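# Place bottles on ledges matching their cap colours

## Task

Put every bottle upright on the wall ledge whose label strip is the same colour as that bottle's cap, with the bottle's entire base resting on the ledge.

## Robot and tools

Robot: two seven-joint arms, left_arm and right_arm, each ending in a two-finger gripper. Both arms face +x. Their postures mirror each other for equal joint values.

Frame: every position and orientation is in one scene frame. z = 0 is a plane 0.70 m below the arm bases, under the point midway between them. +z is up, +x is forward, and left_arm sits on the +y side. Image left and right do not follow the arm names. Positions are in metres. Orientations are quaternions written w first (qw, qx, qy, qz). Reported hand poses can be off by a few centimetres, more at long reach.

Gripper axes: the fingers point along the gripper's +z and close along its y. end_effector_position is the point between the pads when closed, just under 1 cm behind the fingertips. Closing pushes the tips about 17 mm further along +z, mostly while the pads are more than 70 mm apart. Opening is a number from -1 (closed) to +1 (fully open, 0.145 m). A full close takes at least about 0.5 s.

Row layout (used by execute_actions and move): 16 numbers. The first 8 are for left_arm: x, y, z, qw, qx, qy, qz, opening. The last 8 are the same for right_arm. Always send all 16, even if one arm is idle. x, y, z and the quaternion are absolute targets in the scene frame, not offsets.

execute_actions(actions, cameras): actions is a list of actions. Each action is a list of up to 15 rows, one row per 1/30 s step. A shorter action repeats its last row until 15 steps are filled. Any target more than 0.6 m from that gripper's current position, along any of the gripper's own axes, gets the action refused for both arms. A malformed action, or a first action failing that check against the latest reported state, rejects the whole call. An empty actions list returns the full state plus all camera images.

move(target, speed, blend, opening_speed, grip_force, blocking, cameras): moves each gripper in a straight line from its Hand target to the pose in target. target is a single 16-number row or a list of up to 15 rows, and it has no 0.6 m limit. speed is in m/s, 0.002 to 1.1, default 0.25. It is one number or one per target, and rotation is capped at twice that value in rad/s. blend, in metres, rounds corners between listed targets; 0 means stop at each one. opening_speed, 0.2 or more, is per second on the -1 to +1 scale. grip_force is the force per finger pad in newtons, 3 to 10, one value or one per arm. It stays set until changed. blocking=false returns after about 0.5 s while the move continues. A new move replaces the running one. Moves do not avoid obstacles or the other arm. Faster moves overshoot more and hit harder, and a gripper can go much faster than speed, especially with an outstretched arm. The result adds a move: line giving the ending (done, off_target, moving, held, fault) and limits (paced = pose clipped, held = steps withheld). An arm not named in the ending is done, meaning within 3 mm and 2 degrees.

wait(seconds): 0 to 10 s. Each arm keeps its last command, and a running move carries on. stop(): brakes the running move. zoom_image(camera, region): camera is cam_high or cam_low. region is [x0, y0, x1, y1] in image pixels from the top-left corner, at most 504 wide and 504 high. It uses the latest full image. read_manual(section): returns licence texts only. finished_scene(scene): integer number of the current scene. It ends the scene for good, so call nothing after it in the same reply.

Control details: each step, the commanded orientation is clipped to within 32 degrees of the measured one. The arm may reach the position before the orientation, so one action may fall short; send the remainder next. To hold an orientation, repeat the same quaternion in every row rather than copying a drifted reading. To park an arm, resend its last reported pose and the opening you want. A 0 opening is a real command, so resend the current opening to leave the fingers unchanged. Big wrist turns can swing the elbow.

Results: end_effector_position and end_effector_quat_wxyz per arm. Hand target is where the arm is being sent. Tool commands shows current opening commands. grip_measured is the measured opening on the command scale. Joint positions end with the measured opening in metres. Joint torques include gravity, carry per-unit offsets and noise, and joints 3 and 4 wrap at ±28 N m. Joint velocities may read within noise. Motor temperatures also appear; MOTOR HOT appears at 85 °C. At 100 °C an OVER-TEMPERATURE FAULT halts that arm for 30 to 60 s or more. Heat builds when holding loads, keeping an arm stretched, or pushing at unreachable poses. Execute_actions results also list end_effector_position at some steps.

Gripping: to hold an object, command an opening well below grip_measured; a larger gap squeezes harder. The force is about 10 N per pad for objects up to about 11 cm wide. Fast closes can press harder.

Cameras: cam_high and cam_low, both 896x504, with calibration given. They may have moved by up to about 2.3 degrees and 9 mm.

Avoid: knocking anything out of the work area, dropping or releasing moving objects, tipping bottles, hitting the wall or ledges hard, and letting the arms, grippers or wrist cameras touch each other. The clearance check does not prevent gripper-to-gripper contact. Also avoid closing one gripper on the other arm's fingers. Loose objects may occasionally be nudged by outside pushes.

Each tool is called after "Call:" in YAML: its name, and indented under it one key for each argument.

## Session

Call:
execute_actions:
  actions: []

Scene clock: 0.00 s.
left_arm: end_effector_position=(+0.3554, +0.1334, +0.3763) grip_measured=+1.00 end_effector_quat_wxyz=(-0.040, -0.585, +0.680, -0.440) | right_arm: end_effector_position=(+0.4020, -0.0846, +0.4120) grip_measured=+1.00 end_effector_quat_wxyz=(+0.172, +0.783, +0.024, +0.598)
Joint positions: left_arm=[0.476 0.652 -0.724 1.144 -0.177 -0.294 0.656 0.145] | right_arm=[0.249 -0.096 -0.415 1.14 -0.092 0.203 -0.635 0.145]
Joint velocities: within noise
Joint torques (N m): no reading
Motor temperatures (°C): left_arm=[23 20 24 22 21 24 21] | right_arm=[21 23 24 21 21 21 22]
Hand target: left_arm +0.3554, +0.1334, +0.3763; -0.040, -0.585, +0.680, -0.440 | right_arm +0.4020, -0.0846, +0.4120; +0.172, +0.783, +0.024, +0.598
Tool commands: left_gripper/opening=+1.0 right_gripper/opening=+1.0

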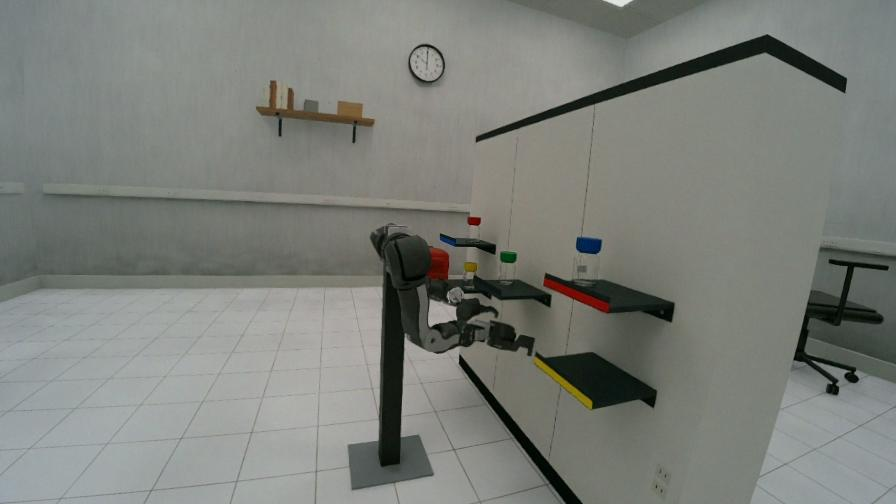

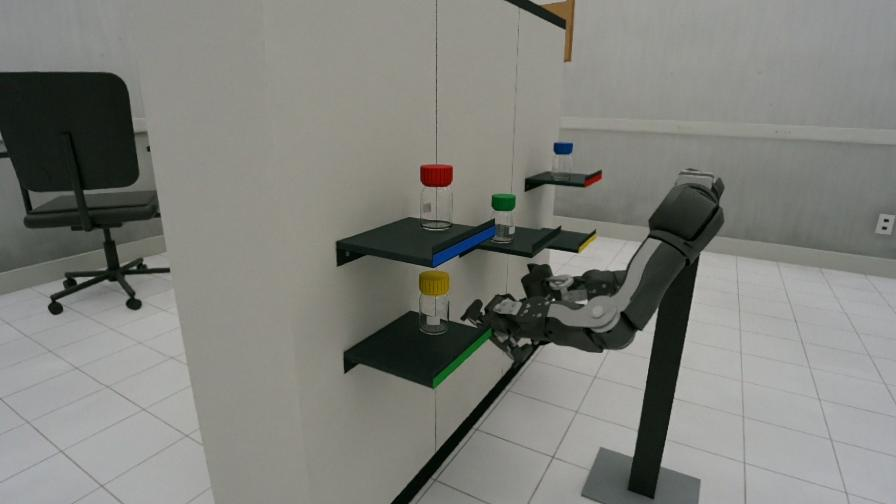

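Call:
zoom_image:
  camera: "cam_high"
  region: [420, 190, 700, 430]

Call:
zoom_image:
  camera: "cam_low"
  region: [320, 120, 640, 400]

Scaled by 1.800 from the camera's 896x504 image, which has a finer 1280x720 frame.

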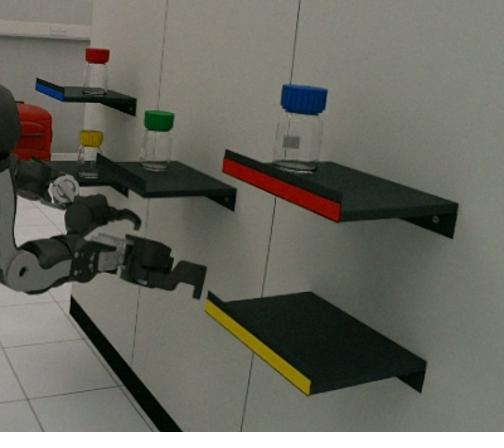

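Scaled by 1.575 from the camera's 896x504 image, which has a finer 1280x720 frame.

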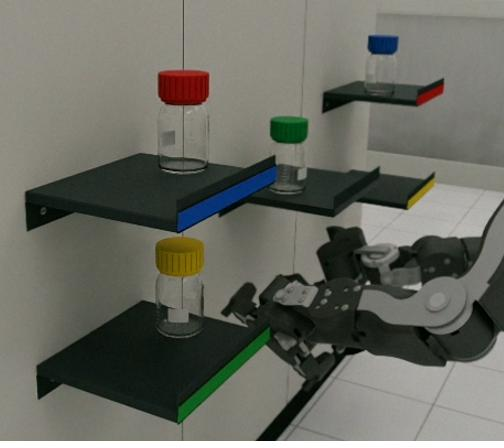

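Call:
zoom_image:
  camera: "cam_low"
  region: [430, 130, 610, 270]

Call:
zoom_image:
  camera: "cam_high"
  region: [430, 200, 570, 320]

Call:
zoom_image:
  camera: "cam_high"
  region: [520, 220, 700, 420]

Call:
zoom_image:
  camera: "cam_low"
  region: [325, 150, 515, 400]

Scaled by 2.800 from the camera's 896x504 image, which has a finer 1280x720 frame.

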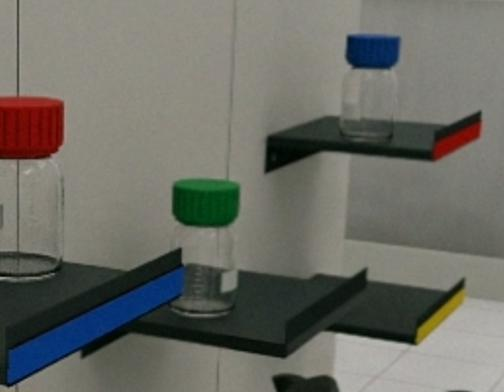

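Scaled by 3.600 from the camera's 896x504 image, which has a finer 1280x720 frame.

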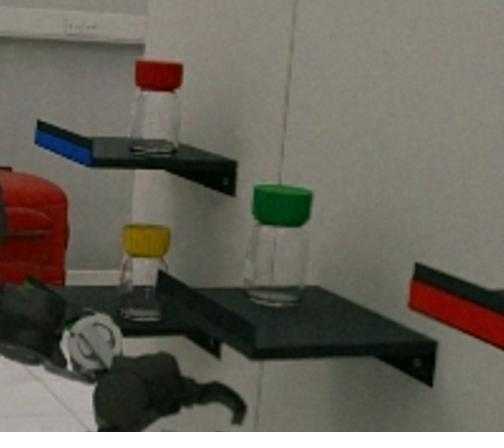

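Scaled by 2.520 from the camera's 896x504 image, which has a finer 1280x720 frame.

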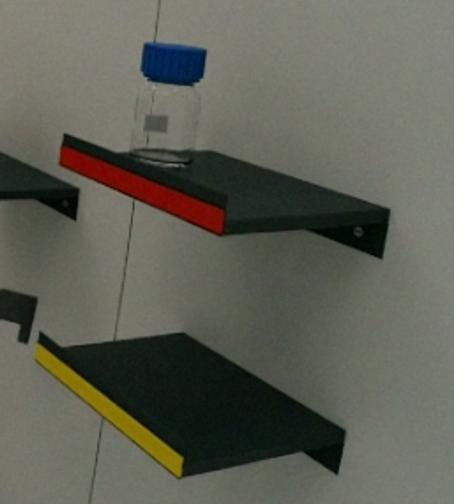

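Scaled by 2.016 from the camera's 896x504 image, which has a finer 1280x720 frame.

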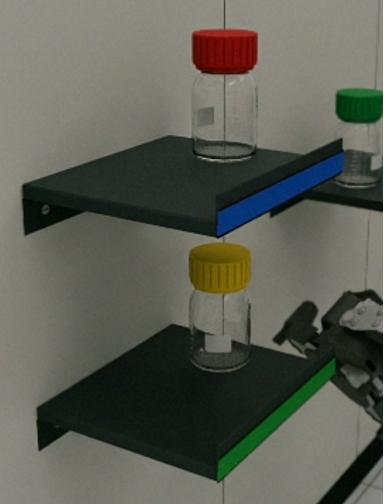

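Call:
move:
  target:
    - [0.24,0.16,0.40,-0.040,-0.585,0.680,-0.440,1.0,0.25,-0.14,0.42,0.172,0.783,0.024,0.598,1.0]
    - [0.22,0.26,0.50,0,0.7071,0,0.7071,1.0,0.22,-0.25,0.56,0,0.7071,0,0.7071,1.0]
    - [0.24,0.33,0.53,0,0.7071,0,0.7071,1.0,0.24,-0.33,0.73,0,0.7071,0,0.7071,1.0]
  blend: [0.03,0.03,0]
  speed: 0.2
  cameras: ["all"]

Scene clock: 304.23 s.
left_arm: end_effector_position=(+0.2401, +0.3301, +0.5309) grip_measured=+1.00 end_effector_quat_wxyz=(-0.001, +0.706, +0.002, +0.709) | right_arm: end_effector_position=(+0.2394, -0.3314, +0.7317) grip_measured=+1.00 end_effector_quat_wxyz=(+0.004, +0.705, -0.001, +0.710)
Joint positions: left_arm=[-0.98 0.842 0.486 1.898 0.964 -0.407 0.055 0.145] | right_arm=[-1.13 0.923 1.561 2.213 1.558 0.426 0.001 0.145]
Joint torques (N m): left_arm=[-0.17 4 2.37 2.56 0.21 -0.6 0.23] | right_arm=[0.28 3.34 2.02 0.47 0.16 -0.33 0.12]
Motor temperatures (°C): left_arm=[28 22 25 23 22 24 21] | right_arm=[23 23 23 23 20 20 21]
Hand target: left_arm +0.2400, +0.3300, +0.5300; +0.000, +0.707, +0.000, +0.707 | right_arm +0.2400, -0.3299, +0.7299; +0.000, +0.707, +0.000, +0.707
Off the commanded pose: left_arm 0.001 m, 0 deg | right_arm 0.002 m, 1 deg.
joint sent to its limit (right arm) — joint 5 (forearm roll), upper limit. The joint targets still meet the commanded pose.
move: done

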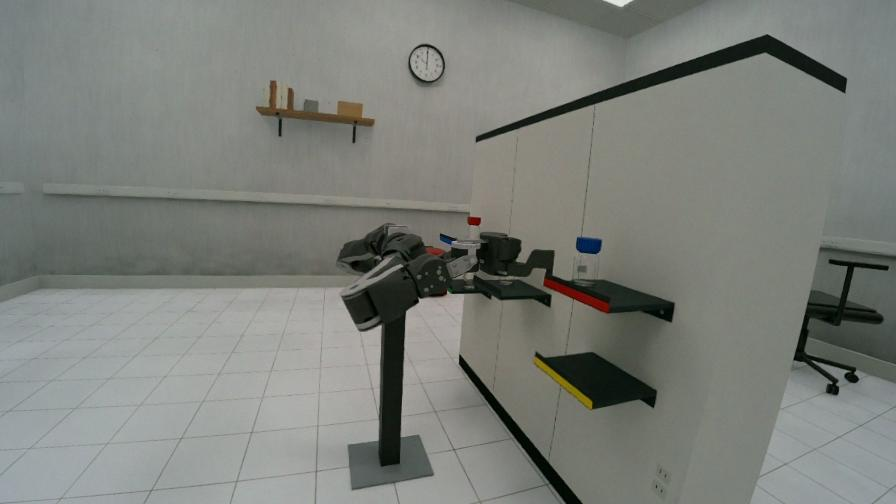

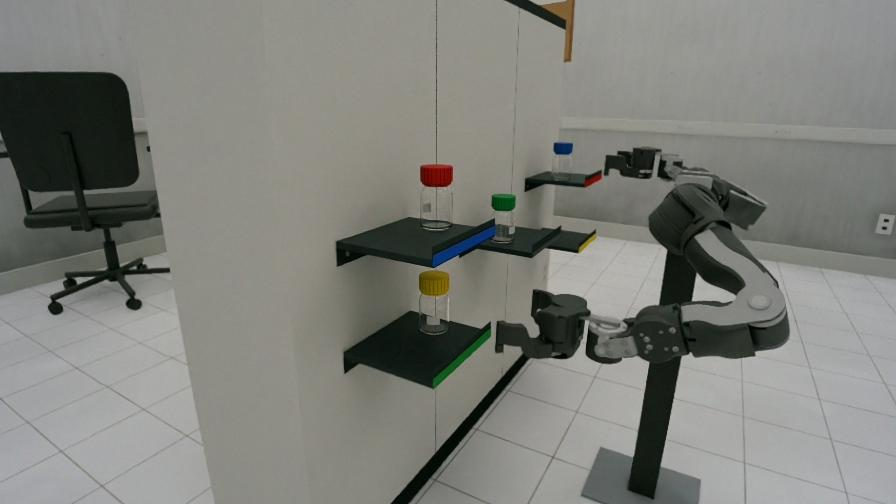

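Call:
zoom_image:
  camera: "cam_low"
  region: [400, 250, 620, 400]

Call:
zoom_image:
  camera: "cam_high"
  region: [430, 200, 630, 320]

Call:
zoom_image:
  camera: "cam_low"
  region: [510, 120, 690, 220]

Scaled by 2.291 from the camera's 896x504 image, which has a finer 1280x720 frame.

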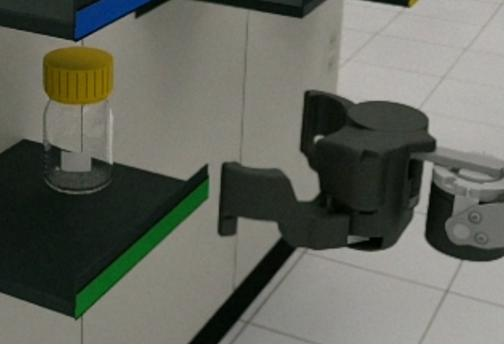

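Scaled by 2.520 from the camera's 896x504 image, which has a finer 1280x720 frame.

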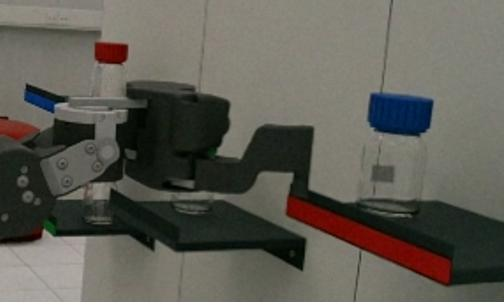

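Scaled by 2.800 from the camera's 896x504 image, which has a finer 1280x720 frame.

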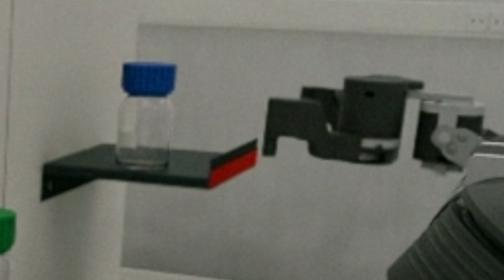

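Call:
move:
  target: [0.32,0.335,0.535,0,0.7071,0,0.7071,0.4,0.24,-0.33,0.73,0,0.7071,0,0.7071,1.0]
  speed: 0.15
  cameras: ["all"]

Call:
zoom_image:
  camera: "cam_low"
  region: [400, 250, 620, 400]

Call:
zoom_image:
  camera: "cam_high"
  region: [430, 220, 550, 320]

Scene clock: 371.10 s.
left_arm: end_effector_position=(+0.3206, +0.3340, +0.5380) grip_measured=+0.40 end_effector_quat_wxyz=(+0.001, +0.704, -0.003, +0.710) | right_arm: end_effector_position=(+0.2394, -0.3314, +0.7317) grip_measured=+1.00 end_effector_quat_wxyz=(+0.004, +0.705, -0.001, +0.710)
Joint positions: left_arm=[-0.459 1.018 0.152 1.695 1.016 -0.274 -0.023 0.105] | right_arm=[-1.13 0.923 1.561 2.213 1.558 0.426 0.001 0.145]
Joint torques (N m): left_arm=[2.68 5.37 2.18 2.3 0.13 -0.53 -0.01] | right_arm=[0.17 3.39 2.15 0.43 0.2 -0.33 0.12]
Hand target: left_arm +0.3199, +0.3350, +0.5349; +0.000, +0.707, +0.000, +0.707 | right_arm +0.2400, -0.3299, +0.7299; +0.000, +0.707, +0.000, +0.707
Off the commanded pose: left_arm 0.003 m, 1 deg | right_arm 0.002 m, 1 deg.
joint sent to its limit (right arm) — joint 5 (forearm roll), upper limit. The joint targets still meet the commanded pose.
move: done

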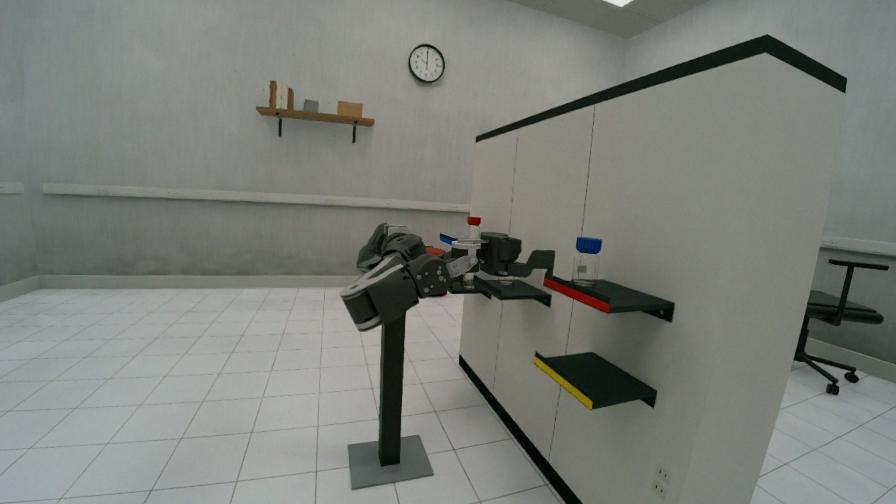

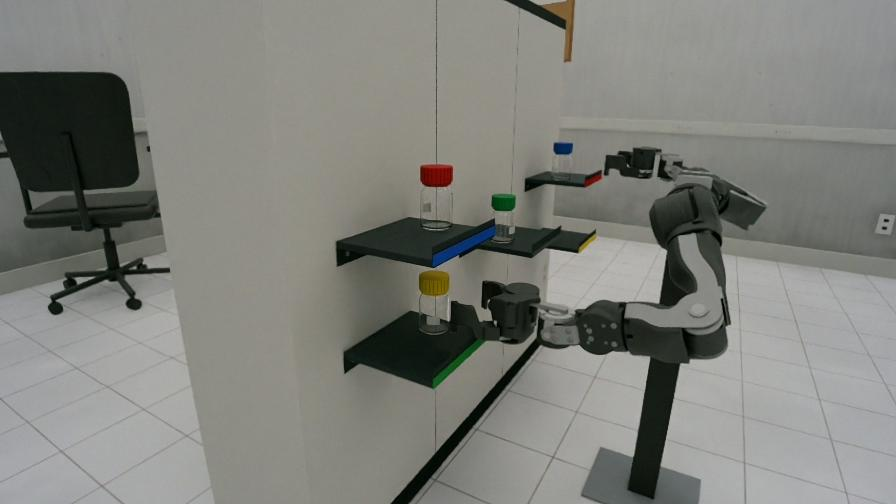

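Scaled by 2.291 from the camera's 896x504 image, which has a finer 1280x720 frame.

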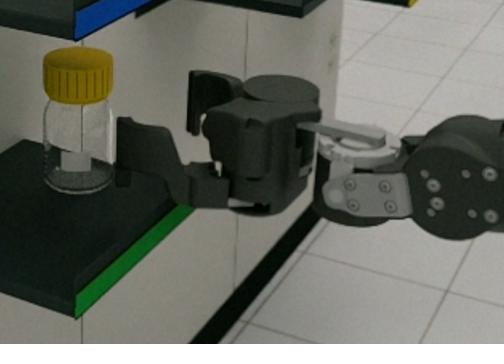

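Scaled by 4.200 from the camera's 896x504 image, which has a finer 1280x720 frame.

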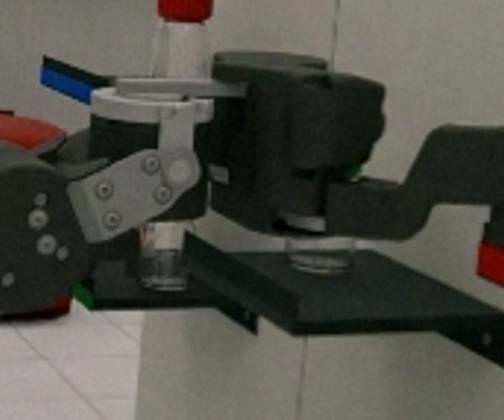

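Call:
move:
  target: [0.32,0.335,0.535,0,0.7071,0,0.7071,0.4,0.24,-0.33,0.56,0,0.7071,0,0.7071,0.4]
  speed: 0.15
  cameras: ["all"]

Call:
zoom_image:
  camera: "cam_high"
  region: [420, 200, 600, 320]

Scene clock: 418.40 s.
left_arm: end_effector_position=(+0.3206, +0.3340, +0.5380) grip_measured=+0.40 end_effector_quat_wxyz=(+0.001, +0.704, -0.003, +0.710) | right_arm: end_effector_position=(+0.2400, -0.3313, +0.5595) grip_measured=+0.40 end_effector_quat_wxyz=(+0.002, +0.708, -0.003, +0.706)
Joint positions: left_arm=[-0.459 1.018 0.152 1.695 1.016 -0.274 -0.023 0.105] | right_arm=[-0.984 0.763 0.654 1.997 0.983 -0.222 0.111 0.105]
Joint torques (N m): left_arm=[2.7 5.34 2.19 2.3 0.13 -0.54 -0.01] | right_arm=[-0.07 3.47 3.08 2.62 0.12 -0.56 0.19]
Hand target: left_arm +0.3200, +0.3350, +0.5349; +0.000, +0.707, +0.000, +0.707 | right_arm +0.2400, -0.3300, +0.5600; +0.000, +0.707, +0.000, +0.707
Off the commanded pose: left_arm 0.003 m, 1 deg | right_arm 0.001 m, 0 deg.
move: done

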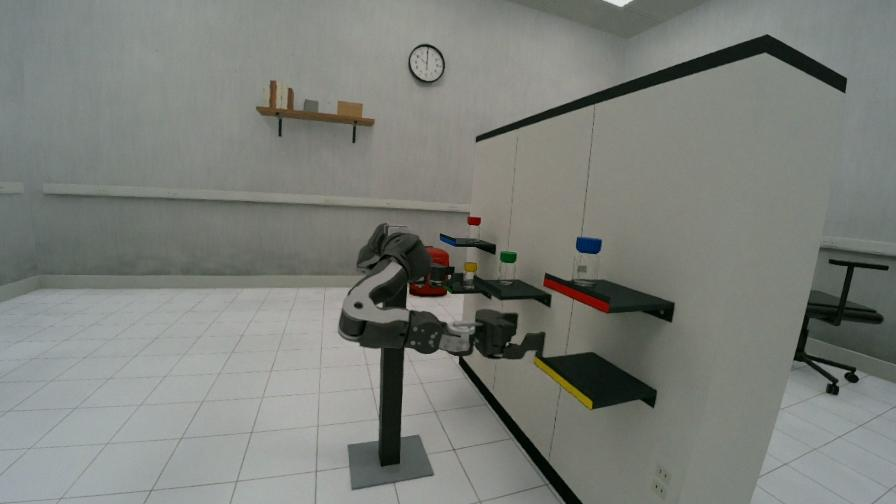

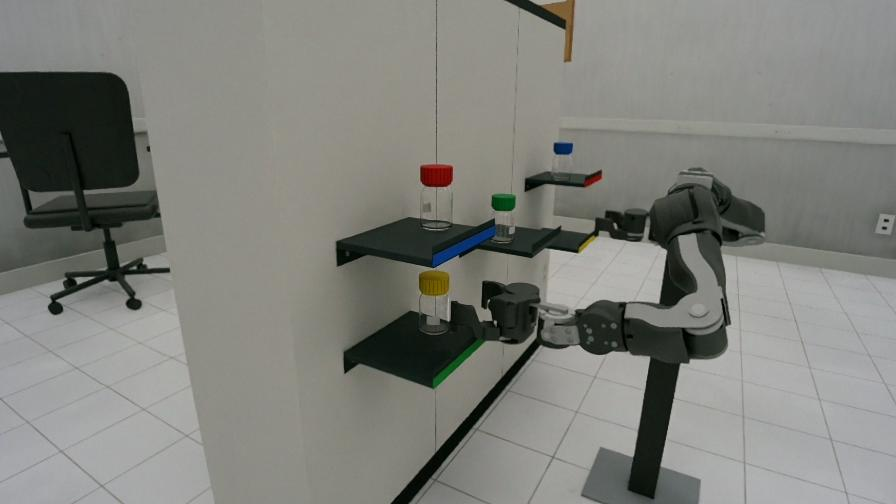

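Scaled by 2.800 from the camera's 896x504 image, which has a finer 1280x720 frame.

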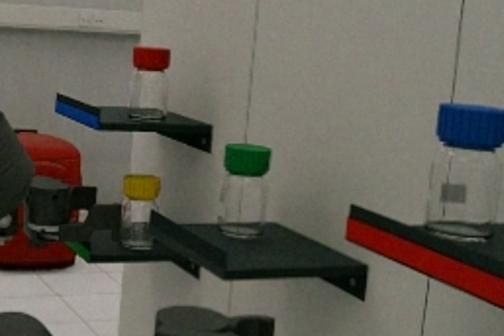

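Call:
move:
  target:
    - [0.33,0.314,0.530,0,0.7071,0,0.7071,0.4,0.24,-0.33,0.56,0,0.7071,0,0.7071,0.4]
    - [0.40,0.314,0.530,0,0.7071,0,0.7071,0.4,0.24,-0.33,0.56,0,0.7071,0,0.7071,0.4]
  speed: 0.12
  blend: [0.01,0]
  cameras: ["all"]

Call:
zoom_image:
  camera: "cam_low"
  region: [380, 250, 560, 390]

Call:
zoom_image:
  camera: "cam_high"
  region: [430, 230, 530, 310]

Scene clock: 438.30 s.
left_arm: end_effector_position=(+0.4005, +0.3158, +0.5342) grip_measured=+0.40 end_effector_quat_wxyz=(-0.003, +0.703, +0.004, +0.711) | right_arm: end_effector_position=(+0.2400, -0.3313, +0.5596) grip_measured=+0.40 end_effector_quat_wxyz=(+0.002, +0.708, -0.003, +0.706)
Joint positions: left_arm=[0.169 0.892 -0.266 1.422 0.913 -0.143 -0.058 0.105] | right_arm=[-0.984 0.763 0.654 1.997 0.983 -0.223 0.111 0.105]
Joint torques (N m): left_arm=[5.53 5.53 1.57 2.73 0.11 -0.54 0.32] | right_arm=[-0.33 3.44 3.12 2.62 0.12 -0.55 0.17]
Hand target: left_arm +0.3999, +0.3140, +0.5299; +0.000, +0.707, +0.000, +0.707 | right_arm +0.2400, -0.3300, +0.5600; +0.000, +0.707, +0.000, +0.707
Off the commanded pose: left_arm 0.005 m, 1 deg | right_arm 0.001 m, 0 deg.
move: off_target (left_arm)

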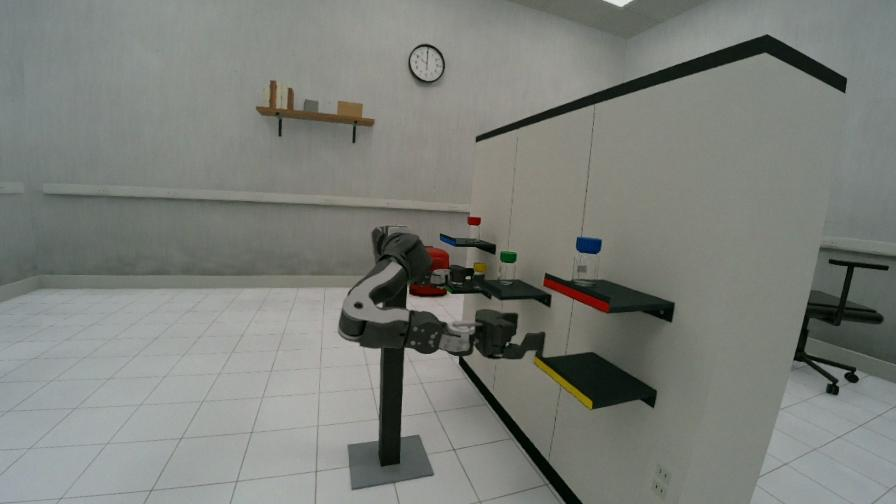

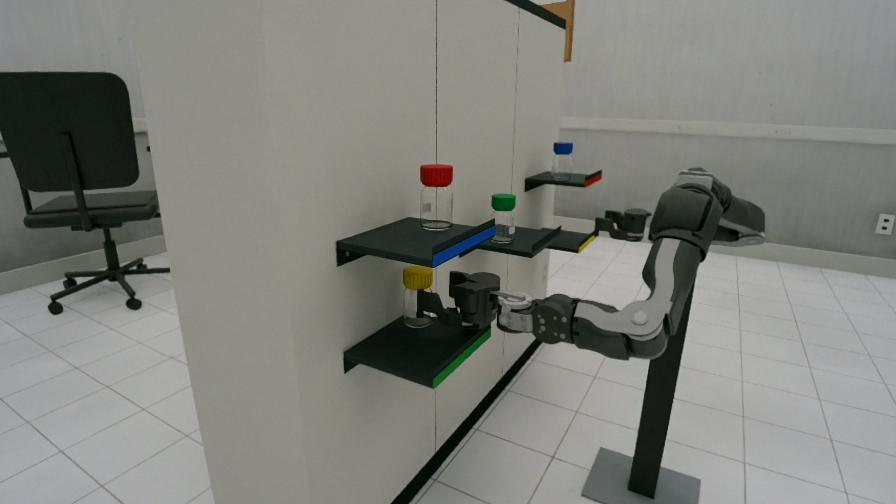

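Scaled by 2.800 from the camera's 896x504 image, which has a finer 1280x720 frame.

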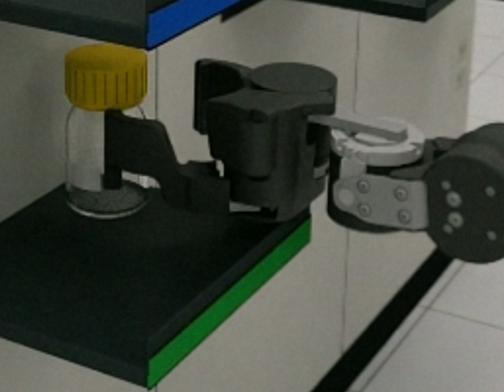

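Scaled by 5.040 from the camera's 896x504 image, which has a finer 1280x720 frame.

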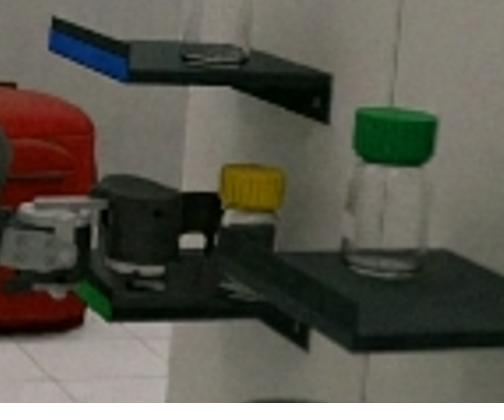

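Call:
move:
  target: [0.438,0.305,0.530,0,0.7071,0,0.7071,0.4,0.24,-0.33,0.56,0,0.7071,0,0.7071,0.4]
  speed: 0.1
  cameras: ["all"]

Call:
zoom_image:
  camera: "cam_low"
  region: [380, 250, 560, 390]

Call:
zoom_image:
  camera: "cam_high"
  region: [430, 230, 530, 310]

Scene clock: 472.53 s.
left_arm: end_effector_position=(+0.4382, +0.3062, +0.5328) grip_measured=+0.40 end_effector_quat_wxyz=(-0.002, +0.704, +0.003, +0.710) | right_arm: end_effector_position=(+0.2400, -0.3313, +0.5596) grip_measured=+0.40 end_effector_quat_wxyz=(+0.002, +0.708, -0.003, +0.706)
Joint positions: left_arm=[0.4 0.792 -0.391 1.242 0.864 -0.113 -0.031 0.105] | right_arm=[-0.984 0.763 0.654 1.997 0.983 -0.223 0.111 0.105]
Joint torques (N m): left_arm=[7.37 4.76 1.62 2.86 0.08 -0.61 0.28] | right_arm=[-0.12 3.55 3.07 2.61 0.14 -0.56 0.18]
Hand target: left_arm +0.4380, +0.3050, +0.5301; +0.000, +0.707, +0.000, +0.707 | right_arm +0.2400, -0.3300, +0.5600; +0.000, +0.707, +0.000, +0.707
Off the commanded pose: left_arm 0.003 m, 1 deg | right_arm 0.001 m, 0 deg.
move: done

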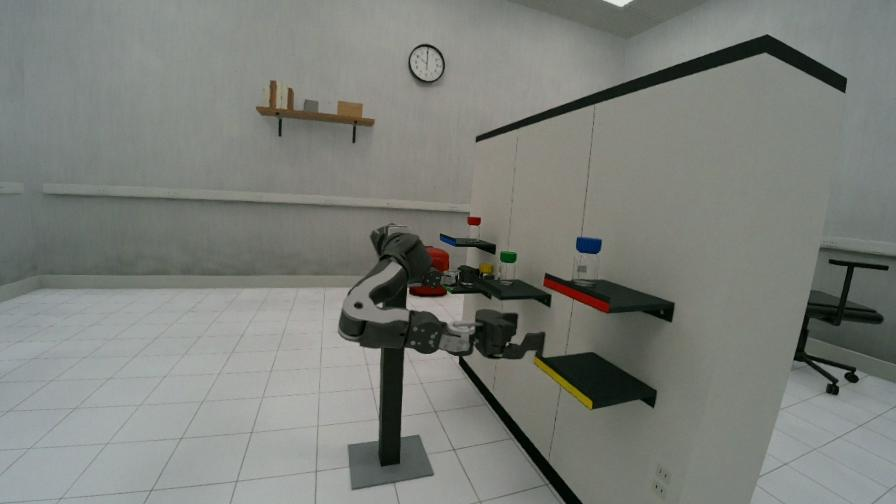

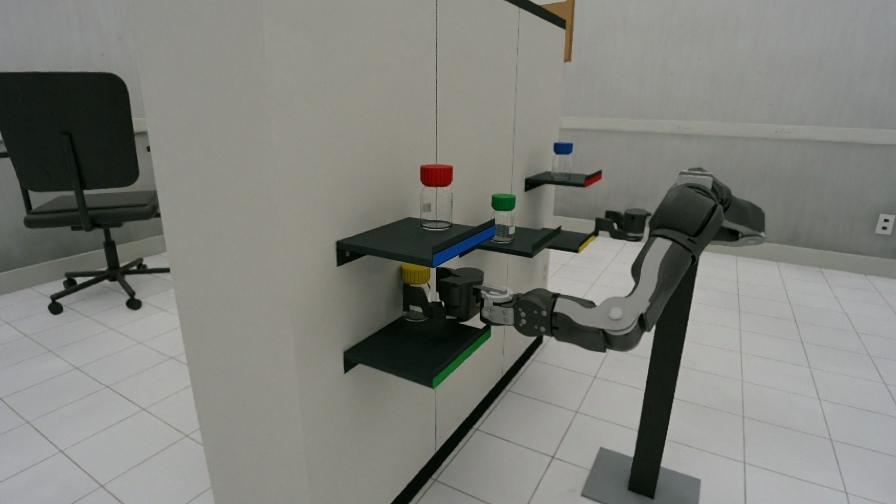

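Scaled by 2.800 from the camera's 896x504 image, which has a finer 1280x720 frame.

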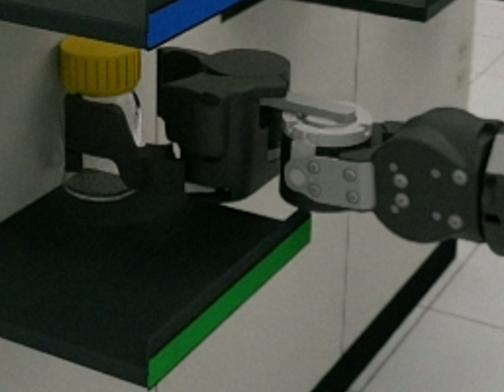

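Scaled by 5.040 from the camera's 896x504 image, which has a finer 1280x720 frame.

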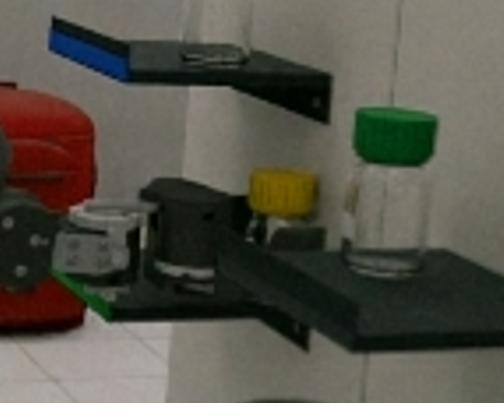

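Call:
move:
  target:
    - [0.36,0.30,0.534,0,0.7071,0,0.7071,0.4,0.24,-0.33,0.56,0,0.7071,0,0.7071,0.4]
    - [0.36,0.275,0.534,0,0.7071,0,0.7071,1.0,0.24,-0.33,0.56,0,0.7071,0,0.7071,0.4]
    - [0.42,0.275,0.534,0,0.7071,0,0.7071,1.0,0.24,-0.33,0.56,0,0.7071,0,0.7071,0.4]
  speed: 0.1
  cameras: ["all"]

Call:
zoom_image:
  camera: "cam_low"
  region: [380, 250, 560, 390]

Call:
zoom_image:
  camera: "cam_high"
  region: [430, 230, 530, 310]

Scene clock: 542.53 s.
left_arm: end_effector_position=(+0.4203, +0.2757, +0.5371) grip_measured=+1.00 end_effector_quat_wxyz=(-0.001, +0.704, +0.002, +0.710) | right_arm: end_effector_position=(+0.2400, -0.3313, +0.5596) grip_measured=+0.40 end_effector_quat_wxyz=(+0.002, +0.708, -0.003, +0.706)
Joint positions: left_arm=[0.298 0.807 -0.391 1.449 0.852 -0.08 -0.179 0.145] | right_arm=[-0.984 0.763 0.654 1.997 0.983 -0.223 0.111 0.105]
Joint torques (N m): left_arm=[6.5 4.5 1.78 2.89 0.04 -0.58 0.24] | right_arm=[-0.12 3.6 3.19 2.58 0.14 -0.55 0.16]
Hand target: left_arm +0.4200, +0.2750, +0.5340; +0.000, +0.707, +0.000, +0.707 | right_arm +0.2400, -0.3300, +0.5600; +0.000, +0.707, +0.000, +0.707
Off the commanded pose: left_arm 0.003 m, 1 deg | right_arm 0.001 m, 0 deg.
move: done

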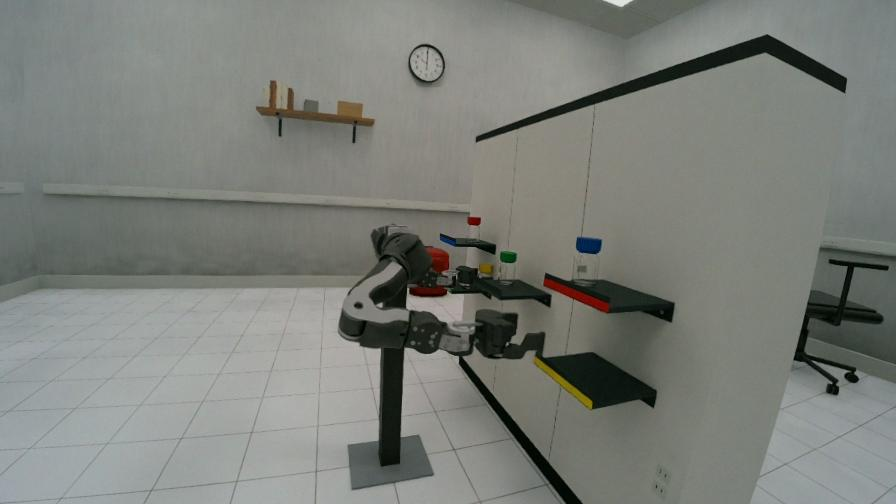

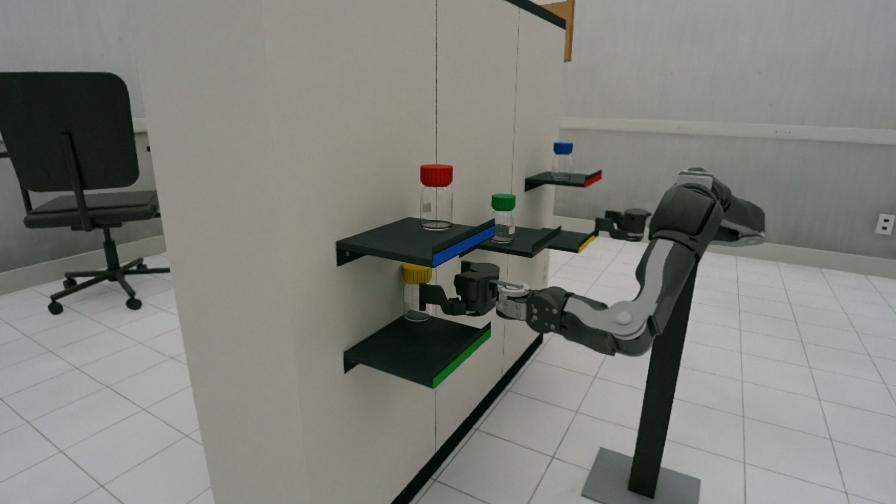

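Scaled by 2.800 from the camera's 896x504 image, which has a finer 1280x720 frame.

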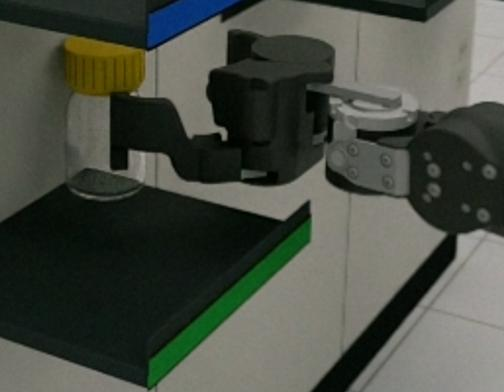

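Scaled by 5.040 from the camera's 896x504 image, which has a finer 1280x720 frame.

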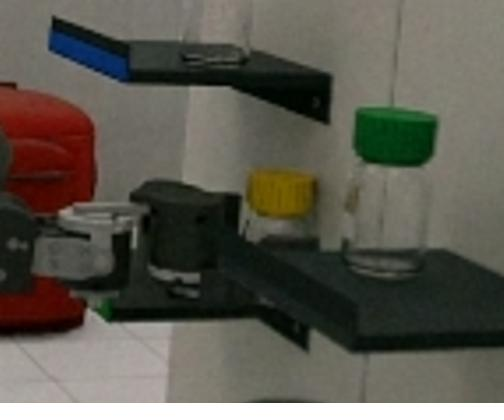

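Call:
move:
  target: [0.458,0.275,0.534,0,0.7071,0,0.7071,1.0,0.24,-0.33,0.56,0,0.7071,0,0.7071,0.4]
  speed: 0.1
  cameras: ["all"]

Call:
zoom_image:
  camera: "cam_low"
  region: [380, 250, 560, 390]

Call:
zoom_image:
  camera: "cam_high"
  region: [430, 230, 530, 310]

Scene clock: 556.30 s.
left_arm: end_effector_position=(+0.4582, +0.2767, +0.5365) grip_measured=+1.00 end_effector_quat_wxyz=(-0.002, +0.705, +0.004, +0.709) | right_arm: end_effector_position=(+0.2400, -0.3313, +0.5596) grip_measured=+0.40 end_effector_quat_wxyz=(+0.002, +0.708, -0.003, +0.706)
Joint positions: left_arm=[0.504 0.712 -0.474 1.221 0.821 -0.075 -0.11 0.145] | right_arm=[-0.984 0.763 0.654 1.997 0.983 -0.223 0.111 0.105]
Joint torques (N m): left_arm=[8 3.68 1.51 3.06 0.05 -0.68 0.3] | right_arm=[-0.17 3.47 3.17 2.55 0.13 -0.58 0.17]
Hand target: left_arm +0.4580, +0.2750, +0.5339; +0.000, +0.707, +0.000, +0.707 | right_arm +0.2400, -0.3300, +0.5600; +0.000, +0.707, +0.000, +0.707
Off the commanded pose: left_arm 0.003 m, 1 deg | right_arm 0.001 m, 0 deg.
move: done

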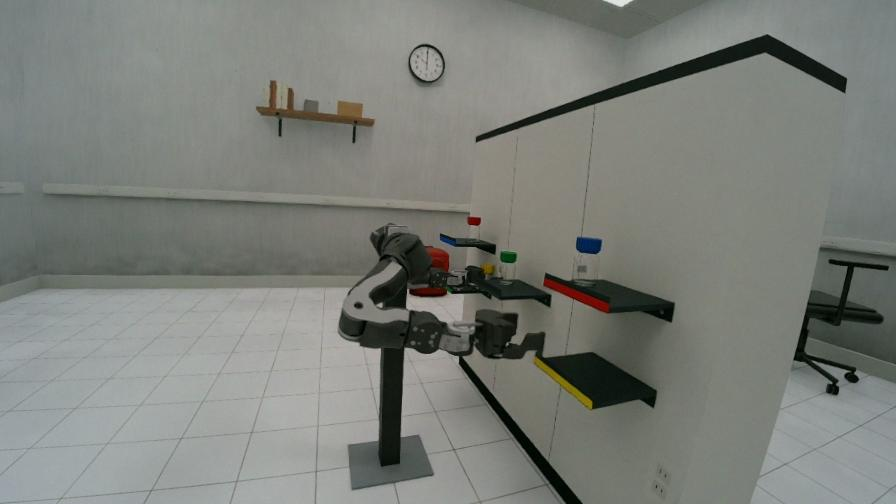

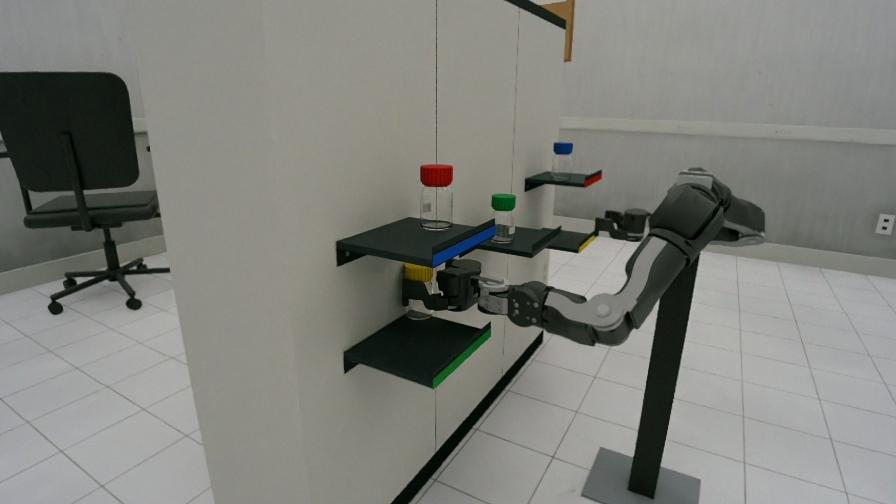

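Scaled by 2.800 from the camera's 896x504 image, which has a finer 1280x720 frame.

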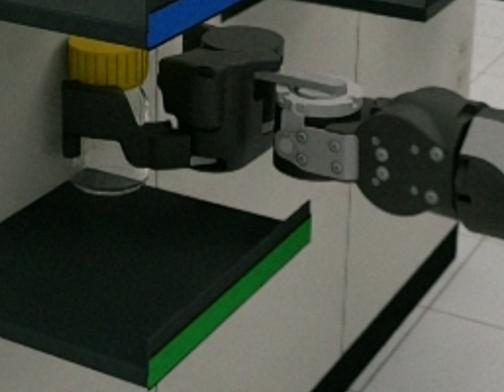

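Scaled by 5.040 from the camera's 896x504 image, which has a finer 1280x720 frame.

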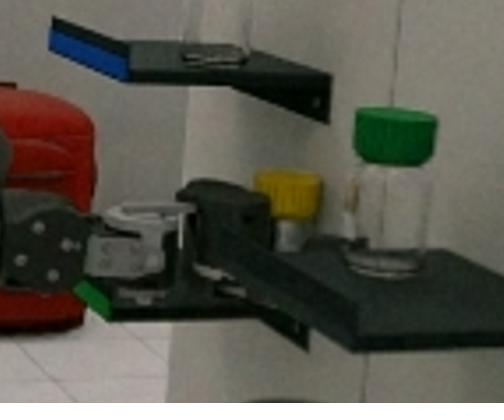

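Call:
move:
  target:
    - [0.436,0.295,0.534,0,0.7071,0,0.7071,1.0,0.24,-0.33,0.56,0,0.7071,0,0.7071,0.4]
    - [0.432,0.318,0.534,0,0.7071,0,0.7071,1.0,0.24,-0.33,0.56,0,0.7071,0,0.7071,0.4]
    - [0.432,0.318,0.534,0,0.7071,0,0.7071,-0.5,0.24,-0.33,0.56,0,0.7071,0,0.7071,0.4]
  speed: 0.1
  opening_speed: 1.0
  cameras: ["all"]

Call:
zoom_image:
  camera: "cam_low"
  region: [380, 250, 560, 390]

Call:
zoom_image:
  camera: "cam_high"
  region: [430, 230, 530, 310]

Scene clock: 603.40 s.
left_arm: end_effector_position=(+0.4326, +0.3182, +0.5362) grip_measured=-0.24 end_effector_quat_wxyz=(-0.001, +0.705, +0.001, +0.709) | right_arm: end_effector_position=(+0.2400, -0.3313, +0.5596) grip_measured=+0.40 end_effector_quat_wxyz=(+0.002, +0.708, -0.003, +0.706)
Joint positions: left_arm=[0.391 0.855 -0.412 1.245 0.924 -0.133 -0.011 0.058] | right_arm=[-0.984 0.763 0.654 1.997 0.983 -0.223 0.111 0.105]
Joint torques (N m): left_arm=[6.5 5.29 2.36 2.99 0.18 -0.68 0.2] | right_arm=[-0.2 3.63 3.07 2.48 0.13 -0.57 0.18]
Hand target: left_arm +0.4320, +0.3180, +0.5340; +0.000, +0.707, +0.000, +0.707 | right_arm +0.2400, -0.3300, +0.5600; +0.000, +0.707, +0.000, +0.707
Off the commanded pose: left_arm 0.002 m, 0 deg | right_arm 0.001 m, 0 deg.
move: done

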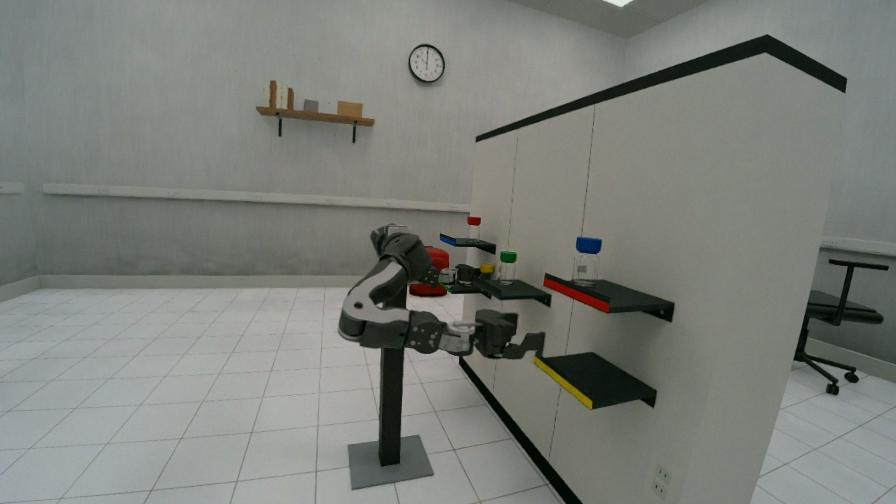

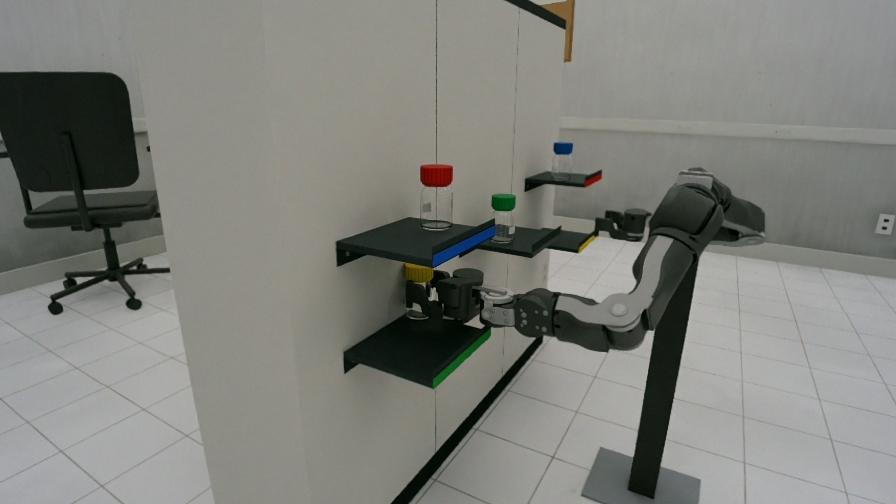

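Scaled by 2.800 from the camera's 896x504 image, which has a finer 1280x720 frame.

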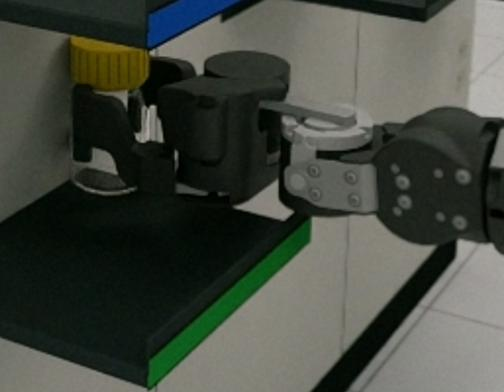

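Scaled by 5.040 from the camera's 896x504 image, which has a finer 1280x720 frame.

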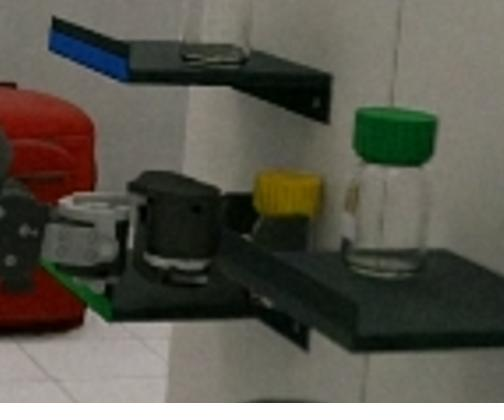

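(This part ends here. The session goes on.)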